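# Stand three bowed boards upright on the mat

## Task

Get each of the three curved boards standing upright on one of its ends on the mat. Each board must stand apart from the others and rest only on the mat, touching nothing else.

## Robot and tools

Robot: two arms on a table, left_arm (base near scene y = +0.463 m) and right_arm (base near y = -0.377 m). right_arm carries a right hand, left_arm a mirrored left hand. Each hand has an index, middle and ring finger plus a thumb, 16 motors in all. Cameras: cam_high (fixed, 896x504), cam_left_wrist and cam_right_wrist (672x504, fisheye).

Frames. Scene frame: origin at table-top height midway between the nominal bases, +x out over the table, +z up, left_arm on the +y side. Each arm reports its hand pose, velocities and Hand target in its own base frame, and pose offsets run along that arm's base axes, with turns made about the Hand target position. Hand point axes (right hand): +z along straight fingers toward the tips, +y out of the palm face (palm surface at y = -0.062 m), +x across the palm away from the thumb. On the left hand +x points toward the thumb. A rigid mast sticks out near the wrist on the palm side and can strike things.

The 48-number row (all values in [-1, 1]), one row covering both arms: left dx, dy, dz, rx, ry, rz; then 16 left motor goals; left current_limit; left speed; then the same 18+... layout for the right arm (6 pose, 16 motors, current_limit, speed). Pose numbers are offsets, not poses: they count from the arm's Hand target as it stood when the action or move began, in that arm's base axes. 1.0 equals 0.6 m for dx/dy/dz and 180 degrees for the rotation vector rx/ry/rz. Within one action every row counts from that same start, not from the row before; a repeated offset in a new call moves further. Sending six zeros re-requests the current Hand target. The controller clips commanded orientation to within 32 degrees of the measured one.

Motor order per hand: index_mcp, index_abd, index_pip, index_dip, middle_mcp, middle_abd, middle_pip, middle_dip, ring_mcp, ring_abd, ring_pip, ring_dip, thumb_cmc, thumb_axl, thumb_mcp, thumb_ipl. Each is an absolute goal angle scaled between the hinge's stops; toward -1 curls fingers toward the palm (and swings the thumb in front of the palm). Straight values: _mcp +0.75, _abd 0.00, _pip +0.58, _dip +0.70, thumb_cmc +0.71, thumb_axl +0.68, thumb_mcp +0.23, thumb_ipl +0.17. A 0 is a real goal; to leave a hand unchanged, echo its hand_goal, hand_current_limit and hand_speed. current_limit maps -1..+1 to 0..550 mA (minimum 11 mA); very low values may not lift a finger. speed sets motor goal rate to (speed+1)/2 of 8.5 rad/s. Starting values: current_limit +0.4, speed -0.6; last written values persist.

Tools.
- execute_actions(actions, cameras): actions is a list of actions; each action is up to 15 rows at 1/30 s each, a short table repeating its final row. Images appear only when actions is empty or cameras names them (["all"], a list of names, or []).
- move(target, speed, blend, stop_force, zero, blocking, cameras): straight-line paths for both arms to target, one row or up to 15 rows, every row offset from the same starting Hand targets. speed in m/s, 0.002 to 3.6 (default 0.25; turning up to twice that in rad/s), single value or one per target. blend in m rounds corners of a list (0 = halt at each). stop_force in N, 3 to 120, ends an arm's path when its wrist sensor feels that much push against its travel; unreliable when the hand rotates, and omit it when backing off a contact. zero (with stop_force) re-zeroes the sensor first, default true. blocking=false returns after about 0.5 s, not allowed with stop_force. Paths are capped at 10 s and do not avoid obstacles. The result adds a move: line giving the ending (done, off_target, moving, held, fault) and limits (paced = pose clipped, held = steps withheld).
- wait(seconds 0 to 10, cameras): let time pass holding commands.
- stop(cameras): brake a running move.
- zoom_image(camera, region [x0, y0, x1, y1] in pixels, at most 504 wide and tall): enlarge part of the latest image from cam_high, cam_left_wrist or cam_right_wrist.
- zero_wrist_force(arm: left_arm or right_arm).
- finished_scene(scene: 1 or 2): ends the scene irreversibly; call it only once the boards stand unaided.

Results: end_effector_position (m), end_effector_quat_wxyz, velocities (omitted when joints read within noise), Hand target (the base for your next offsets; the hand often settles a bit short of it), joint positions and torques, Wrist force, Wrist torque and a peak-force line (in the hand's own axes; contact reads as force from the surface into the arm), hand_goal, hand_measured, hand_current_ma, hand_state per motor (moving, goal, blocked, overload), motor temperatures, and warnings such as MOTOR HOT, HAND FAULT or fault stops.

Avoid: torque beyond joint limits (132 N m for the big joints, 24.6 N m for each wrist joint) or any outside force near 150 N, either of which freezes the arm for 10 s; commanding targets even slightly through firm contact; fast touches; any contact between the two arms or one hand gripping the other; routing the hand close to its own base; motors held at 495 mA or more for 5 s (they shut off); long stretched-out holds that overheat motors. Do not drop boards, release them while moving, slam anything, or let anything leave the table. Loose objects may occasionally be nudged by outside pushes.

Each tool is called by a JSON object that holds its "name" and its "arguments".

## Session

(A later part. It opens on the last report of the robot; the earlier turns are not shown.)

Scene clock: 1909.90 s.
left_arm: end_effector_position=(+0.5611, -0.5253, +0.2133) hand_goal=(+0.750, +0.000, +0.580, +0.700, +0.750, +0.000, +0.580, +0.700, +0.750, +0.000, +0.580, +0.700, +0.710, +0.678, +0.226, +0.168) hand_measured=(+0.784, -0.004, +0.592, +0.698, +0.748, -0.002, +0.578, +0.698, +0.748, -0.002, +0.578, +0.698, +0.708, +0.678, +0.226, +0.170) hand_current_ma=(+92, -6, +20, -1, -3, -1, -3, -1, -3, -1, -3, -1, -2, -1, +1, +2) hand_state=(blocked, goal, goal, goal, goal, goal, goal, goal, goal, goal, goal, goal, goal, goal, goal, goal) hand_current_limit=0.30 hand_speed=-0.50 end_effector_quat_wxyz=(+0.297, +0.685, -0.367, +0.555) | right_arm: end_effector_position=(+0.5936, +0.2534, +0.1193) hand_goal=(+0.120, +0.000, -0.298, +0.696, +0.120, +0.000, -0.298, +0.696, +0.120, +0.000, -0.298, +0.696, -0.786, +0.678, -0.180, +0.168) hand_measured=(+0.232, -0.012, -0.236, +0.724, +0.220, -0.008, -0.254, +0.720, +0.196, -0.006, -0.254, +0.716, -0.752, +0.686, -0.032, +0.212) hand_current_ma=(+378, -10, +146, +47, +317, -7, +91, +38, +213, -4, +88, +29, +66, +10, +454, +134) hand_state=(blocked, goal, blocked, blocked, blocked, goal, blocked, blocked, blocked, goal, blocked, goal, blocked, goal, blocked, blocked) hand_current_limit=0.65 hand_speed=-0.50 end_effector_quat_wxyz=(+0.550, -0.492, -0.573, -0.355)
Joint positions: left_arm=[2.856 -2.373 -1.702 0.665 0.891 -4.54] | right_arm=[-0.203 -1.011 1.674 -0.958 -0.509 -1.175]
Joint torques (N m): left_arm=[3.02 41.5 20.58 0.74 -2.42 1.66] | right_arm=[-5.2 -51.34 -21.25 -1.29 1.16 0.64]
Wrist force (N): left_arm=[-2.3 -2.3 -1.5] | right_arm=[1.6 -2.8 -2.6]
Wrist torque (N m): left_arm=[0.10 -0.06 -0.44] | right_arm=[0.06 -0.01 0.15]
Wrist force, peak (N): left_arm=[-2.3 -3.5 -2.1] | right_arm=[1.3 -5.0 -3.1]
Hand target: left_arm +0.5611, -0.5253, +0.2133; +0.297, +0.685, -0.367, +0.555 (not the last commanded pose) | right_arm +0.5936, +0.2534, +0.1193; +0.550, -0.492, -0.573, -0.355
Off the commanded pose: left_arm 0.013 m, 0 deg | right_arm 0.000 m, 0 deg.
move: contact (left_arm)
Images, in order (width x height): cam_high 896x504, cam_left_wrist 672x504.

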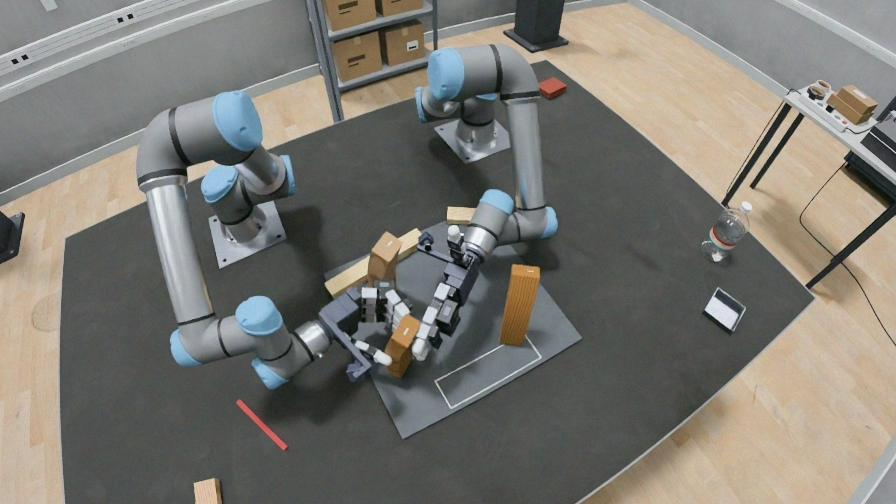

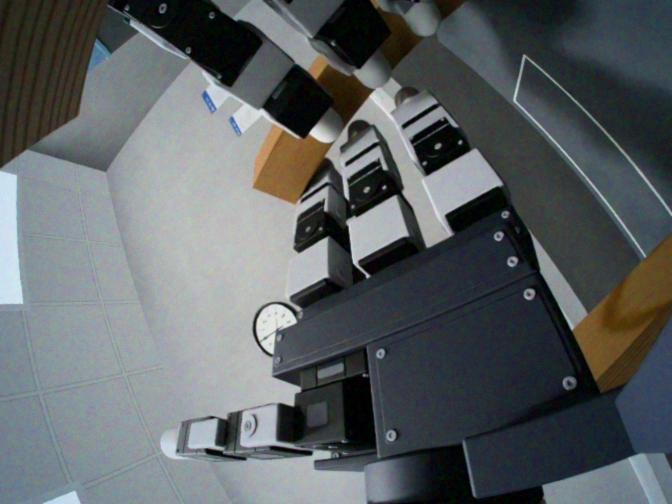

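{"name": "execute_actions", "arguments": {"actions": [[[0,0,0,0,0,0,0.75,0,0.58,0.7,0.75,0,0.58,0.7,0.75,0,0.58,0.7,0.71,0.678,0.226,0.168,0.3,-0.5,0,0,0,0,0,0,0.21,0,-0.298,0.696,0.2,0,-0.298,0.696,0.18,0,-0.298,0.696,-0.786,0.678,-0.06,0.168,0.3,-0.85]],[[0,0,0,0,0,0,0.75,0,0.58,0.7,0.75,0,0.58,0.7,0.75,0,0.58,0.7,0.71,0.678,0.226,0.168,0.3,-0.5,0,0,0,0,0,0,0.24,0,-0.298,0.696,0.23,0,-0.298,0.696,0.2,0,-0.298,0.696,-0.786,0.678,-0.02,0.168,0.2,-0.85]],[[0,0,0,0,0,0,0.75,0,0.58,0.7,0.75,0,0.58,0.7,0.75,0,0.58,0.7,0.71,0.678,0.226,0.168,0.3,-0.5,0,0,0,0,0,0,0.27,0,-0.298,0.696,0.26,0,-0.298,0.696,0.25,0,-0.298,0.696,-0.786,0.678,0.02,0.168,0.2,-0.9]]], "cameras": ["cam_high"]}}

{"name": "zoom_image", "arguments": {"camera": "cam_high", "region": [350, 270, 450, 390]}}

Scene clock: 1915.63 s.
left_arm: end_effector_position=(+0.5611, -0.5253, +0.2133) hand_goal=(+0.750, +0.000, +0.580, +0.700, +0.750, +0.000, +0.580, +0.700, +0.750, +0.000, +0.580, +0.700, +0.710, +0.678, +0.226, +0.168) hand_measured=(+0.760, -0.004, +0.586, +0.698, +0.748, -0.002, +0.578, +0.698, +0.748, -0.002, +0.578, +0.698, +0.708, +0.678, +0.226, +0.170) hand_current_ma=(+20, -6, +8, -1, -3, -1, -3, -1, -3, -1, -3, -1, -2, -1, +1, +2) hand_state=(goal, goal, goal, goal, goal, goal, goal, goal, goal, goal, goal, goal, goal, goal, goal, goal) hand_current_limit=0.30 hand_speed=-0.50 end_effector_quat_wxyz=(+0.297, +0.685, -0.367, +0.555) | right_arm: end_effector_position=(+0.5936, +0.2534, +0.1193) hand_goal=(+0.270, +0.000, -0.298, +0.696, +0.260, +0.000, -0.298, +0.696, +0.250, +0.000, -0.298, +0.696, -0.786, +0.678, +0.020, +0.168) hand_measured=(+0.274, -0.002, -0.282, +0.706, +0.258, +0.000, -0.294, +0.700, +0.248, +0.000, -0.294, +0.698, -0.764, +0.684, +0.016, +0.170) hand_current_ma=(+3, +0, +22, +9, -2, +0, +3, +2, -2, +0, +3, +2, +33, +6, -3, +1) hand_state=(goal, goal, goal, goal, goal, goal, goal, goal, goal, goal, goal, goal, blocked, goal, goal, goal) hand_current_limit=0.20 hand_speed=-0.90 end_effector_quat_wxyz=(+0.550, -0.492, -0.573, -0.355)
Joint positions: left_arm=[2.856 -2.373 -1.702 0.665 0.891 -4.54] | right_arm=[-0.203 -1.011 1.674 -0.958 -0.509 -1.175]
Joint torques (N m): left_arm=[3.45 42.1 20.07 0.75 -1.48 1.58] | right_arm=[-5.31 -51.04 -20.95 -1.26 1.61 0.62]
Wrist force (N): left_arm=[-2.1 -0.3 -0.7] | right_arm=[0.9 -0.2 -0.4]
Wrist torque (N m): left_arm=[-0.05 -0.08 -0.36] | right_arm=[0.16 -0.08 0.21]
Wrist force, peak (N): left_arm=[-2.6 -2.4 -2.2] | right_arm=[1.6 -3.2 -2.7]
Hand target: left_arm +0.5611, -0.5253, +0.2133; +0.297, +0.685, -0.367, +0.555 | right_arm +0.5936, +0.2534, +0.1193; +0.550, -0.492, -0.573, -0.355
Off the commanded pose: left_arm 0.000 m, 0 deg | right_arm 0.000 m, 0 deg.
Images, in order (width x height): cam_high 896x504.

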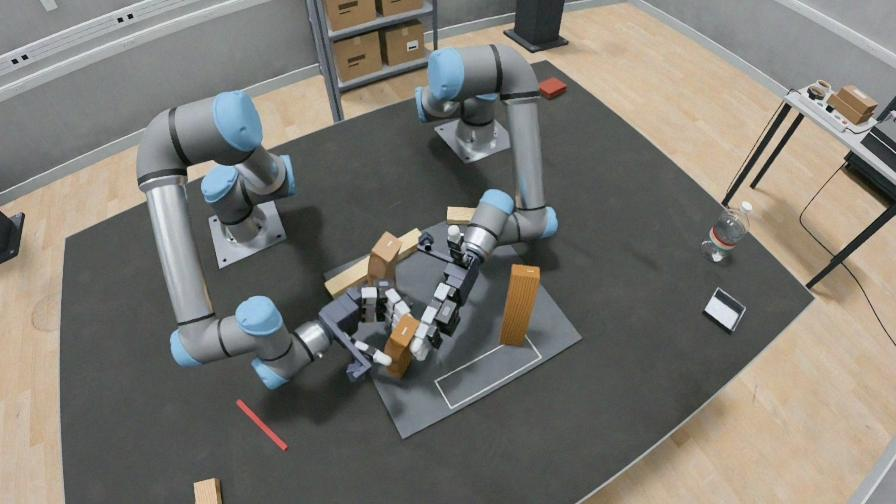

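Scaled by 4.200.

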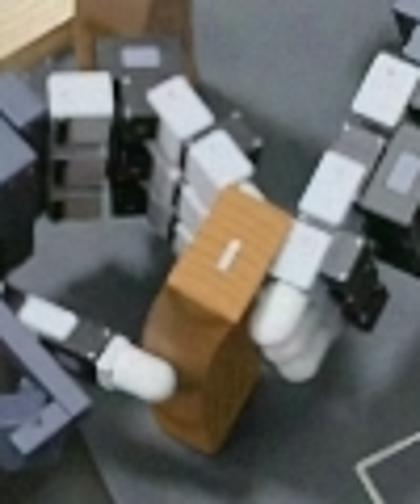

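{"name": "move", "arguments": {"target": [[0,0,0,0,0,0,0.75,0,0.58,0.7,0.75,0,0.58,0.7,0.75,0,0.58,0.7,0.71,0.678,0.226,0.168,0.3,-0.5,0,0,0,0,0,0,0.5,0,-0.298,0.696,0.5,0,-0.298,0.696,0.5,0,-0.298,0.696,-0.786,0.678,0.35,0.168,0.3,-0.9],[0,0,0,0,0,0,0.75,0,0.58,0.7,0.75,0,0.58,0.7,0.75,0,0.58,0.7,0.71,0.678,0.226,0.168,0.3,-0.5,-0.05,-0.034,0,0,0,0,0.5,0,-0.298,0.696,0.5,0,-0.298,0.696,0.5,0,-0.298,0.696,-0.786,0.678,0.35,0.168,0.3,-0.9],[0,0,0,0,0,0,0.75,0,0.58,0.7,0.75,0,0.58,0.7,0.75,0,0.58,0.7,0.71,0.678,0.226,0.168,0.3,-0.5,-0.06,-0.05,0.45,0,0,0,0.5,0,-0.298,0.696,0.5,0,-0.298,0.696,0.5,0,-0.298,0.696,-0.786,0.678,0.35,0.168,0.3,-0.9]], "speed": [0.02,0.03,0.1], "blend": [0,0.005,0], "cameras": ["cam_high"]}}

{"name": "zoom_image", "arguments": {"camera": "cam_high", "region": [350, 230, 500, 400]}}

Scene clock: 1928.60 s.
left_arm: end_effector_position=(+0.5611, -0.5253, +0.2133) hand_goal=(+0.750, +0.000, +0.580, +0.700, +0.750, +0.000, +0.580, +0.700, +0.750, +0.000, +0.580, +0.700, +0.710, +0.678, +0.226, +0.168) hand_measured=(+0.760, -0.004, +0.586, +0.698, +0.748, -0.002, +0.578, +0.698, +0.748, -0.002, +0.578, +0.698, +0.708, +0.678, +0.226, +0.170) hand_current_ma=(+20, -6, +8, -1, -3, -1, -3, -1, -3, -1, -3, -1, -2, -1, +1, +2) hand_state=(goal, goal, goal, goal, goal, goal, goal, goal, goal, goal, goal, goal, goal, goal, goal, goal) hand_current_limit=0.30 hand_speed=-0.50 end_effector_quat_wxyz=(+0.297, +0.685, -0.367, +0.555) | right_arm: end_effector_position=(+0.5576, +0.2234, +0.3893) hand_goal=(+0.500, +0.000, -0.298, +0.696, +0.500, +0.000, -0.298, +0.696, +0.500, +0.000, -0.298, +0.696, -0.786, +0.678, +0.350, +0.168) hand_measured=(+0.496, +0.000, -0.294, +0.698, +0.496, +0.000, -0.294, +0.700, +0.496, +0.000, -0.294, +0.698, -0.766, +0.680, +0.348, +0.170) hand_current_ma=(-2, +0, +3, +2, -3, +0, +2, +2, -2, +0, +3, +2, +31, +1, -3, +1) hand_state=(goal, goal, goal, goal, goal, goal, goal, goal, goal, goal, goal, goal, blocked, goal, goal, goal) hand_current_limit=0.30 hand_speed=-0.90 end_effector_quat_wxyz=(+0.550, -0.492, -0.573, -0.355)
Joint positions: left_arm=[2.856 -2.373 -1.702 0.665 0.891 -4.54] | right_arm=[-0.272 -1.311 1.366 -0.318 -0.576 -1.212]
Joint torques (N m): left_arm=[3.54 42.95 18.76 0.72 0.7 1.09] | right_arm=[2.45 -25.37 -23.33 0.37 0.24 -1.58]
Wrist force (N): left_arm=[-2.0 -0.4 -0.9] | right_arm=[0.8 -0.2 -0.6]
Wrist torque (N m): left_arm=[-0.02 -0.10 -0.36] | right_arm=[0.16 -0.10 0.24]
Wrist force, peak (N): left_arm=[-2.3 -0.5 -1.5] | right_arm=[1.8 -0.5 -0.8]
Hand target: left_arm +0.5611, -0.5253, +0.2133; +0.297, +0.685, -0.367, +0.555 | right_arm +0.5576, +0.2234, +0.3893; +0.550, -0.492, -0.573, -0.355
Off the commanded pose: left_arm 0.000 m, 0 deg | right_arm 0.000 m, 0 deg.
move: done
Images, in order (width x height): cam_high 896x504.

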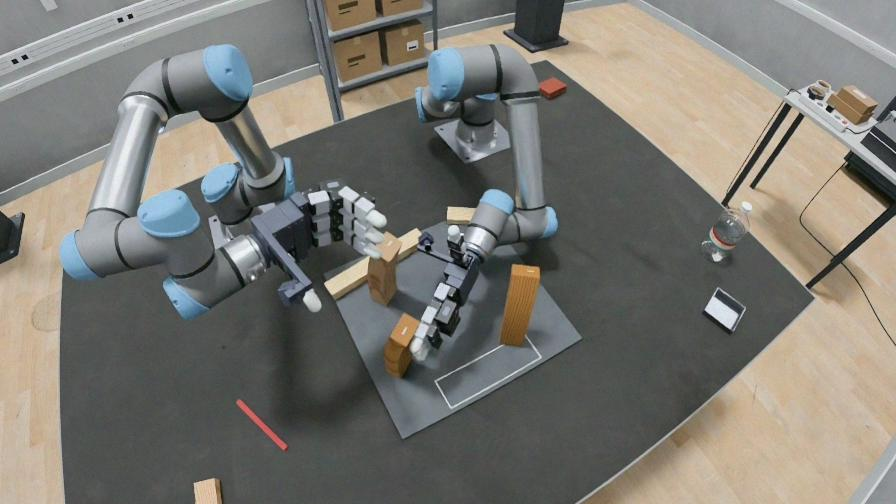

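Scaled by 2.965.

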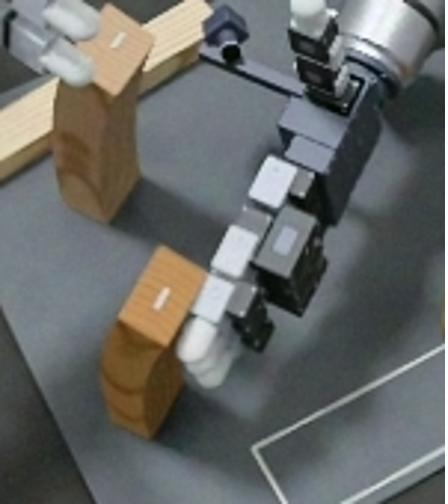

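{"name": "move", "arguments": {"target": [[0.0111,0.0074,0,0,0,0,0.75,0,0.58,0.7,0.75,0,0.58,0.7,0.75,0,0.58,0.7,0.71,0.678,0.226,0.168,0.3,-0.5,0,0,0,0,0,0,0.5,0,-0.298,0.696,0.5,0,-0.298,0.696,0.5,0,-0.298,0.696,-0.786,0.678,0.35,0.168,0.3,-0.9]], "speed": 0.005, "cameras": ["cam_high"]}}

{"name": "zoom_image", "arguments": {"camera": "cam_high", "region": [350, 230, 500, 400]}}

Scene clock: 1933.83 s.
left_arm: end_effector_position=(+0.5678, -0.5208, +0.2133) hand_goal=(+0.750, +0.000, +0.580, +0.700, +0.750, +0.000, +0.580, +0.700, +0.750, +0.000, +0.580, +0.700, +0.710, +0.678, +0.226, +0.168) hand_measured=(+0.752, -0.004, +0.582, +0.698, +0.748, -0.002, +0.578, +0.698, +0.748, -0.002, +0.578, +0.698, +0.708, +0.678, +0.226, +0.170) hand_current_ma=(+2, -6, +3, -1, -3, -1, -3, -1, -3, -1, -3, -1, -2, -1, +1, +2) hand_state=(goal, goal, goal, goal, goal, goal, goal, goal, goal, goal, goal, goal, goal, goal, goal, goal) hand_current_limit=0.30 hand_speed=-0.50 end_effector_quat_wxyz=(+0.297, +0.685, -0.367, +0.555) | right_arm: end_effector_position=(+0.5576, +0.2234, +0.3893) hand_goal=(+0.500, +0.000, -0.298, +0.696, +0.500, +0.000, -0.298, +0.696, +0.500, +0.000, -0.298, +0.696, -0.786, +0.678, +0.350, +0.168) hand_measured=(+0.496, +0.000, -0.294, +0.698, +0.496, +0.000, -0.294, +0.700, +0.496, +0.000, -0.294, +0.698, -0.766, +0.680, +0.348, +0.170) hand_current_ma=(-2, +0, +3, +2, -3, +0, +2, +2, -2, +0, +3, +2, +31, +1, -3, +1) hand_state=(goal, goal, goal, goal, goal, goal, goal, goal, goal, goal, goal, goal, blocked, goal, goal, goal) hand_current_limit=0.30 hand_speed=-0.90 end_effector_quat_wxyz=(+0.550, -0.492, -0.573, -0.355)
Joint positions: left_arm=[2.867 -2.378 -1.691 0.656 0.881 -4.537] | right_arm=[-0.272 -1.311 1.366 -0.318 -0.576 -1.212]
Joint torques (N m): left_arm=[-0.31 44.31 17.03 1.14 -1.28 1.47] | right_arm=[7.3 -25.16 -25.17 1.36 1.55 2.22]
Wrist force (N): left_arm=[-2.1 0.1 -1.6] | right_arm=[0.7 -0.2 -0.5]
Wrist torque (N m): left_arm=[0.04 -0.09 -0.44] | right_arm=[0.15 -0.09 0.24]
Wrist force, peak (N): left_arm=[-2.4 -0.5 -1.2] | right_arm=[0.9 -0.3 -1.0]
Hand target: left_arm +0.5678, -0.5208, +0.2133; +0.297, +0.685, -0.367, +0.555 | right_arm +0.5576, +0.2234, +0.3893; +0.550, -0.492, -0.573, -0.355
Off the commanded pose: left_arm 0.000 m, 0 deg | right_arm 0.000 m, 0 deg.
move: done
Images, in order (width x height): cam_high 896x504.

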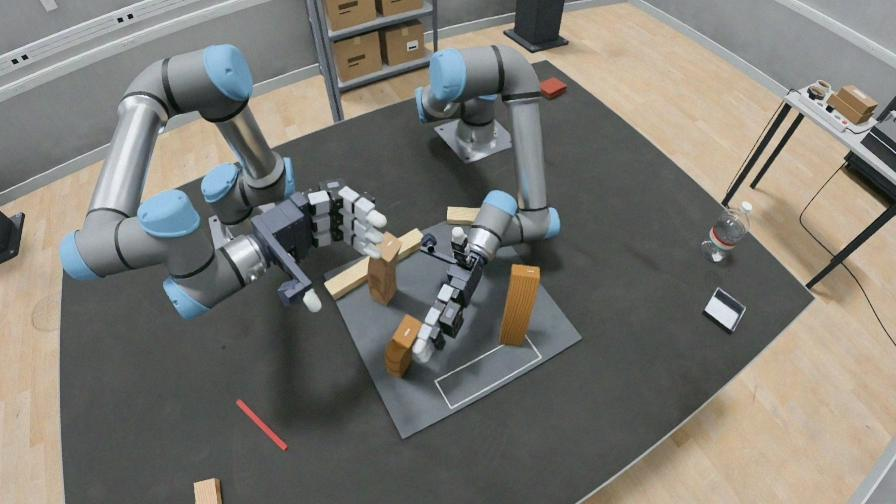

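Scaled by 2.965.

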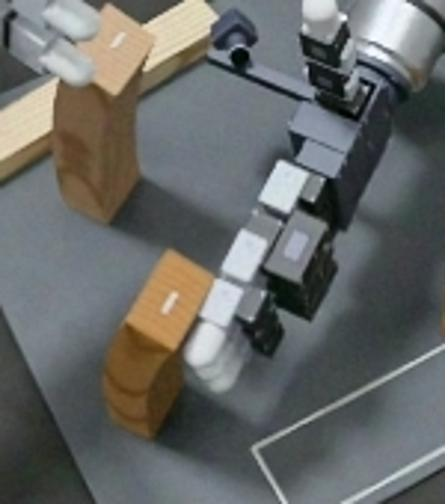

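{"name": "move", "arguments": {"target": [[0.0083,0.0056,0,0,0,0,0.75,0,0.58,0.7,0.75,0,0.58,0.7,0.75,0,0.58,0.7,0.71,0.678,0.226,0.168,0.3,-0.5,0,0,0,0,0,0,0.5,0,-0.298,0.696,0.5,0,-0.298,0.696,0.5,0,-0.298,0.696,-0.786,0.678,0.35,0.168,0.3,-0.9]], "speed": 0.005, "cameras": ["cam_high"]}}

{"name": "zoom_image", "arguments": {"camera": "cam_high", "region": [350, 230, 500, 400]}}

Scene clock: 1937.30 s.
left_arm: end_effector_position=(+0.5728, -0.5174, +0.2133) hand_goal=(+0.750, +0.000, +0.580, +0.700, +0.750, +0.000, +0.580, +0.700, +0.750, +0.000, +0.580, +0.700, +0.710, +0.678, +0.226, +0.168) hand_measured=(+0.752, -0.004, +0.582, +0.698, +0.748, -0.002, +0.578, +0.698, +0.748, -0.002, +0.578, +0.698, +0.708, +0.678, +0.226, +0.170) hand_current_ma=(+2, -6, +2, -1, -3, -1, -3, -1, -3, -1, -3, -1, -2, -1, +1, +2) hand_state=(goal, goal, goal, goal, goal, goal, goal, goal, goal, goal, goal, goal, goal, goal, goal, goal) hand_current_limit=0.30 hand_speed=-0.50 end_effector_quat_wxyz=(+0.297, +0.685, -0.367, +0.555) | right_arm: end_effector_position=(+0.5576, +0.2234, +0.3893) hand_goal=(+0.500, +0.000, -0.298, +0.696, +0.500, +0.000, -0.298, +0.696, +0.500, +0.000, -0.298, +0.696, -0.786, +0.678, +0.350, +0.168) hand_measured=(+0.496, +0.000, -0.294, +0.698, +0.496, +0.000, -0.294, +0.700, +0.496, +0.000, -0.294, +0.698, -0.766, +0.680, +0.348, +0.170) hand_current_ma=(-2, +0, +3, +2, -3, +0, +2, +2, -2, +0, +3, +2, +31, +1, -3, +1) hand_state=(goal, goal, goal, goal, goal, goal, goal, goal, goal, goal, goal, goal, blocked, goal, goal, goal) hand_current_limit=0.30 hand_speed=-0.90 end_effector_quat_wxyz=(+0.550, -0.492, -0.573, -0.355)
Joint positions: left_arm=[2.875 -2.382 -1.682 0.649 0.873 -4.534] | right_arm=[-0.272 -1.311 1.366 -0.318 -0.576 -1.212]
Joint torques (N m): left_arm=[0.51 44.5 16.81 1.1 -1.39 1.44] | right_arm=[7.66 -26.54 -24.19 0.8 1.57 2.34]
Wrist force (N): left_arm=[-1.8 0.0 -1.1] | right_arm=[0.8 -0.3 -0.8]
Wrist torque (N m): left_arm=[-0.03 -0.12 -0.41] | right_arm=[0.16 -0.09 0.24]
Wrist force, peak (N): left_arm=[-2.4 0.1 -1.0] | right_arm=[1.0 -0.4 -0.7]
Hand target: left_arm +0.5728, -0.5175, +0.2133; +0.297, +0.685, -0.367, +0.555 | right_arm +0.5576, +0.2234, +0.3893; +0.550, -0.492, -0.573, -0.355
Off the commanded pose: left_arm 0.000 m, 0 deg | right_arm 0.000 m, 0 deg.
move: done
Images, in order (width x height): cam_high 896x504.

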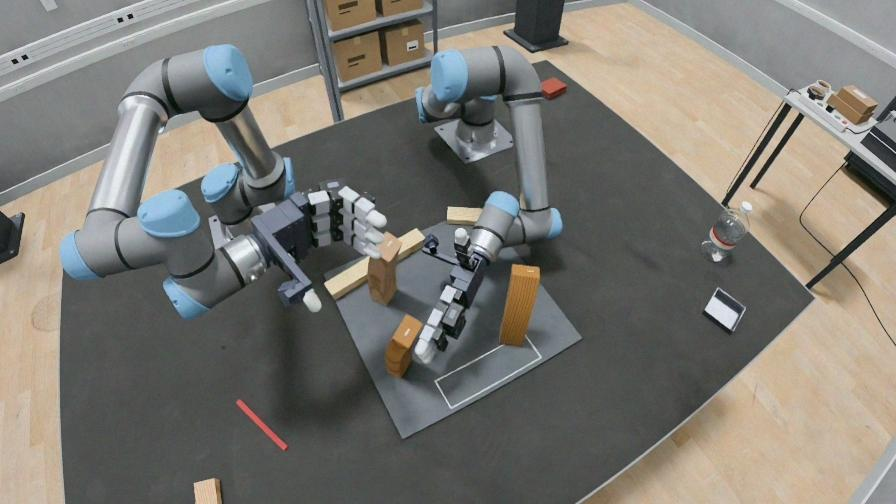

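Scaled by 2.965.

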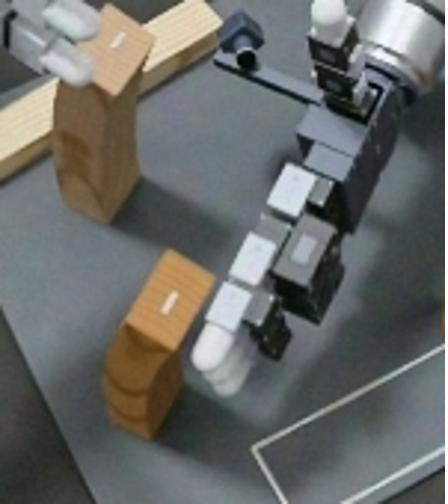

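{"name": "move", "arguments": {"target": [[0.007,0.0047,0,0,0,0,0.75,0,0.58,0.7,0.75,0,0.58,0.7,0.75,0,0.58,0.7,0.71,0.678,0.226,0.168,0.3,-0.5,0,0,0.05,0,0,0,0.5,0,-0.298,0.696,0.5,0,-0.298,0.696,0.5,0,-0.298,0.696,-0.786,0.678,0.35,0.168,0.3,-0.9],[0.007,0.0047,0.4,0,0,0,0.75,0,0.58,0.7,0.75,0,0.58,0.7,0.75,0,0.58,0.7,0.71,0.678,0.226,0.168,0.3,-0.5,-0.3,-0.1,0.15,0,0,0,0.5,0,-0.298,0.696,0.5,0,-0.298,0.696,0.5,0,-0.298,0.696,-0.786,0.678,0.35,0.168,0.3,-0.9],[-0.25,0.55,0.45,0,0,0,0.75,0,0.58,0.7,0.75,0,0.58,0.7,0.75,0,0.58,0.7,0.71,0.678,0.226,0.168,0.3,-0.5,-0.4,-0.12,0.15,0,0,0,0.5,0,-0.298,0.696,0.5,0,-0.298,0.696,0.5,0,-0.298,0.696,-0.786,0.678,0.35,0.168,0.3,-0.9]], "speed": [0.03,0.12,0.3], "blend": [0.005,0.03,0], "cameras": ["cam_high"]}}

{"name": "zoom_image", "arguments": {"camera": "cam_high", "region": [320, 200, 600, 450]}}

Scene clock: 1948.33 s.
left_arm: end_effector_position=(+0.4228, -0.1875, +0.4832) hand_goal=(+0.750, +0.000, +0.580, +0.700, +0.750, +0.000, +0.580, +0.700, +0.750, +0.000, +0.580, +0.700, +0.710, +0.678, +0.226, +0.168) hand_measured=(+0.752, -0.004, +0.582, +0.698, +0.748, -0.002, +0.578, +0.698, +0.748, -0.002, +0.578, +0.698, +0.708, +0.678, +0.226, +0.170) hand_current_ma=(+2, -6, +2, -1, -2, -2, -3, -1, -2, -1, -3, -1, -1, -1, +1, +2) hand_state=(goal, goal, goal, goal, goal, goal, goal, goal, goal, goal, goal, goal, goal, goal, goal, goal) hand_current_limit=0.30 hand_speed=-0.50 end_effector_quat_wxyz=(+0.297, +0.685, -0.367, +0.555) | right_arm: end_effector_position=(+0.3176, +0.1514, +0.4793) hand_goal=(+0.500, +0.000, -0.298, +0.696, +0.500, +0.000, -0.298, +0.696, +0.500, +0.000, -0.298, +0.696, -0.786, +0.678, +0.350, +0.168) hand_measured=(+0.496, +0.000, -0.294, +0.698, +0.496, +0.000, -0.294, +0.700, +0.496, +0.000, -0.294, +0.698, -0.766, +0.680, +0.348, +0.170) hand_current_ma=(-2, +0, +2, +2, -2, +0, +2, +2, -2, +0, +2, +2, +31, +1, -3, +1) hand_state=(goal, goal, goal, goal, goal, goal, goal, goal, goal, goal, goal, goal, blocked, goal, goal, goal) hand_current_limit=0.30 hand_speed=-0.90 end_effector_quat_wxyz=(+0.550, -0.492, -0.573, -0.355)
Joint positions: left_arm=[3.647 -1.264 -2.122 -0.958 0.223 -3.518] | right_arm=[-0.711 -1.85 1.663 0.018 -1.005 -1.344]
Joint torques (N m): left_arm=[5.57 20.54 13.8 2.51 -3.23 -0.91] | right_arm=[7.49 0.32 -24.71 -0.71 0.56 2.63]
Wrist force (N): left_arm=[-2.1 0.0 -1.8] | right_arm=[0.8 -0.1 -0.8]
Wrist torque (N m): left_arm=[0.13 -0.10 -0.43] | right_arm=[0.19 -0.10 0.24]
Wrist force, peak (N): left_arm=[-2.5 -1.0 -3.5] | right_arm=[0.9 -0.5 -1.0]
Hand target: left_arm +0.4228, -0.1875, +0.4833; +0.297, +0.685, -0.367, +0.555 | right_arm +0.3176, +0.1514, +0.4793; +0.550, -0.492, -0.573, -0.355
Off the commanded pose: left_arm 0.000 m, 0 deg | right_arm 0.000 m, 0 deg.
move: done
Images, in order (width x height): cam_high 896x504.

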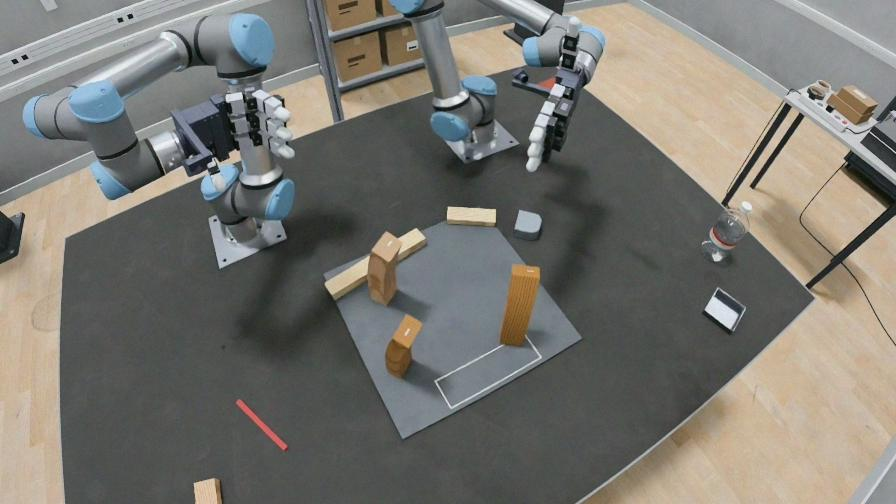

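Scaled by 1.800.

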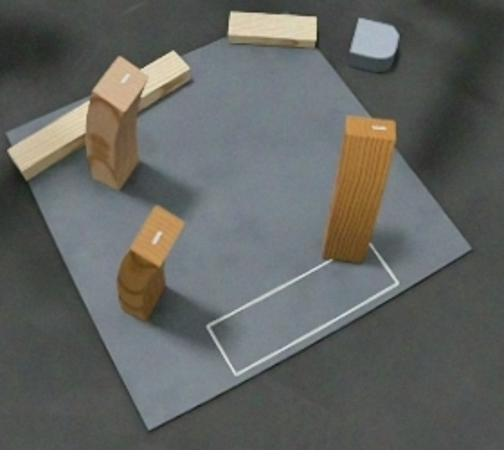

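{"name": "finished_scene", "arguments": {"scene": 1}}

The scene is finished: the task was done.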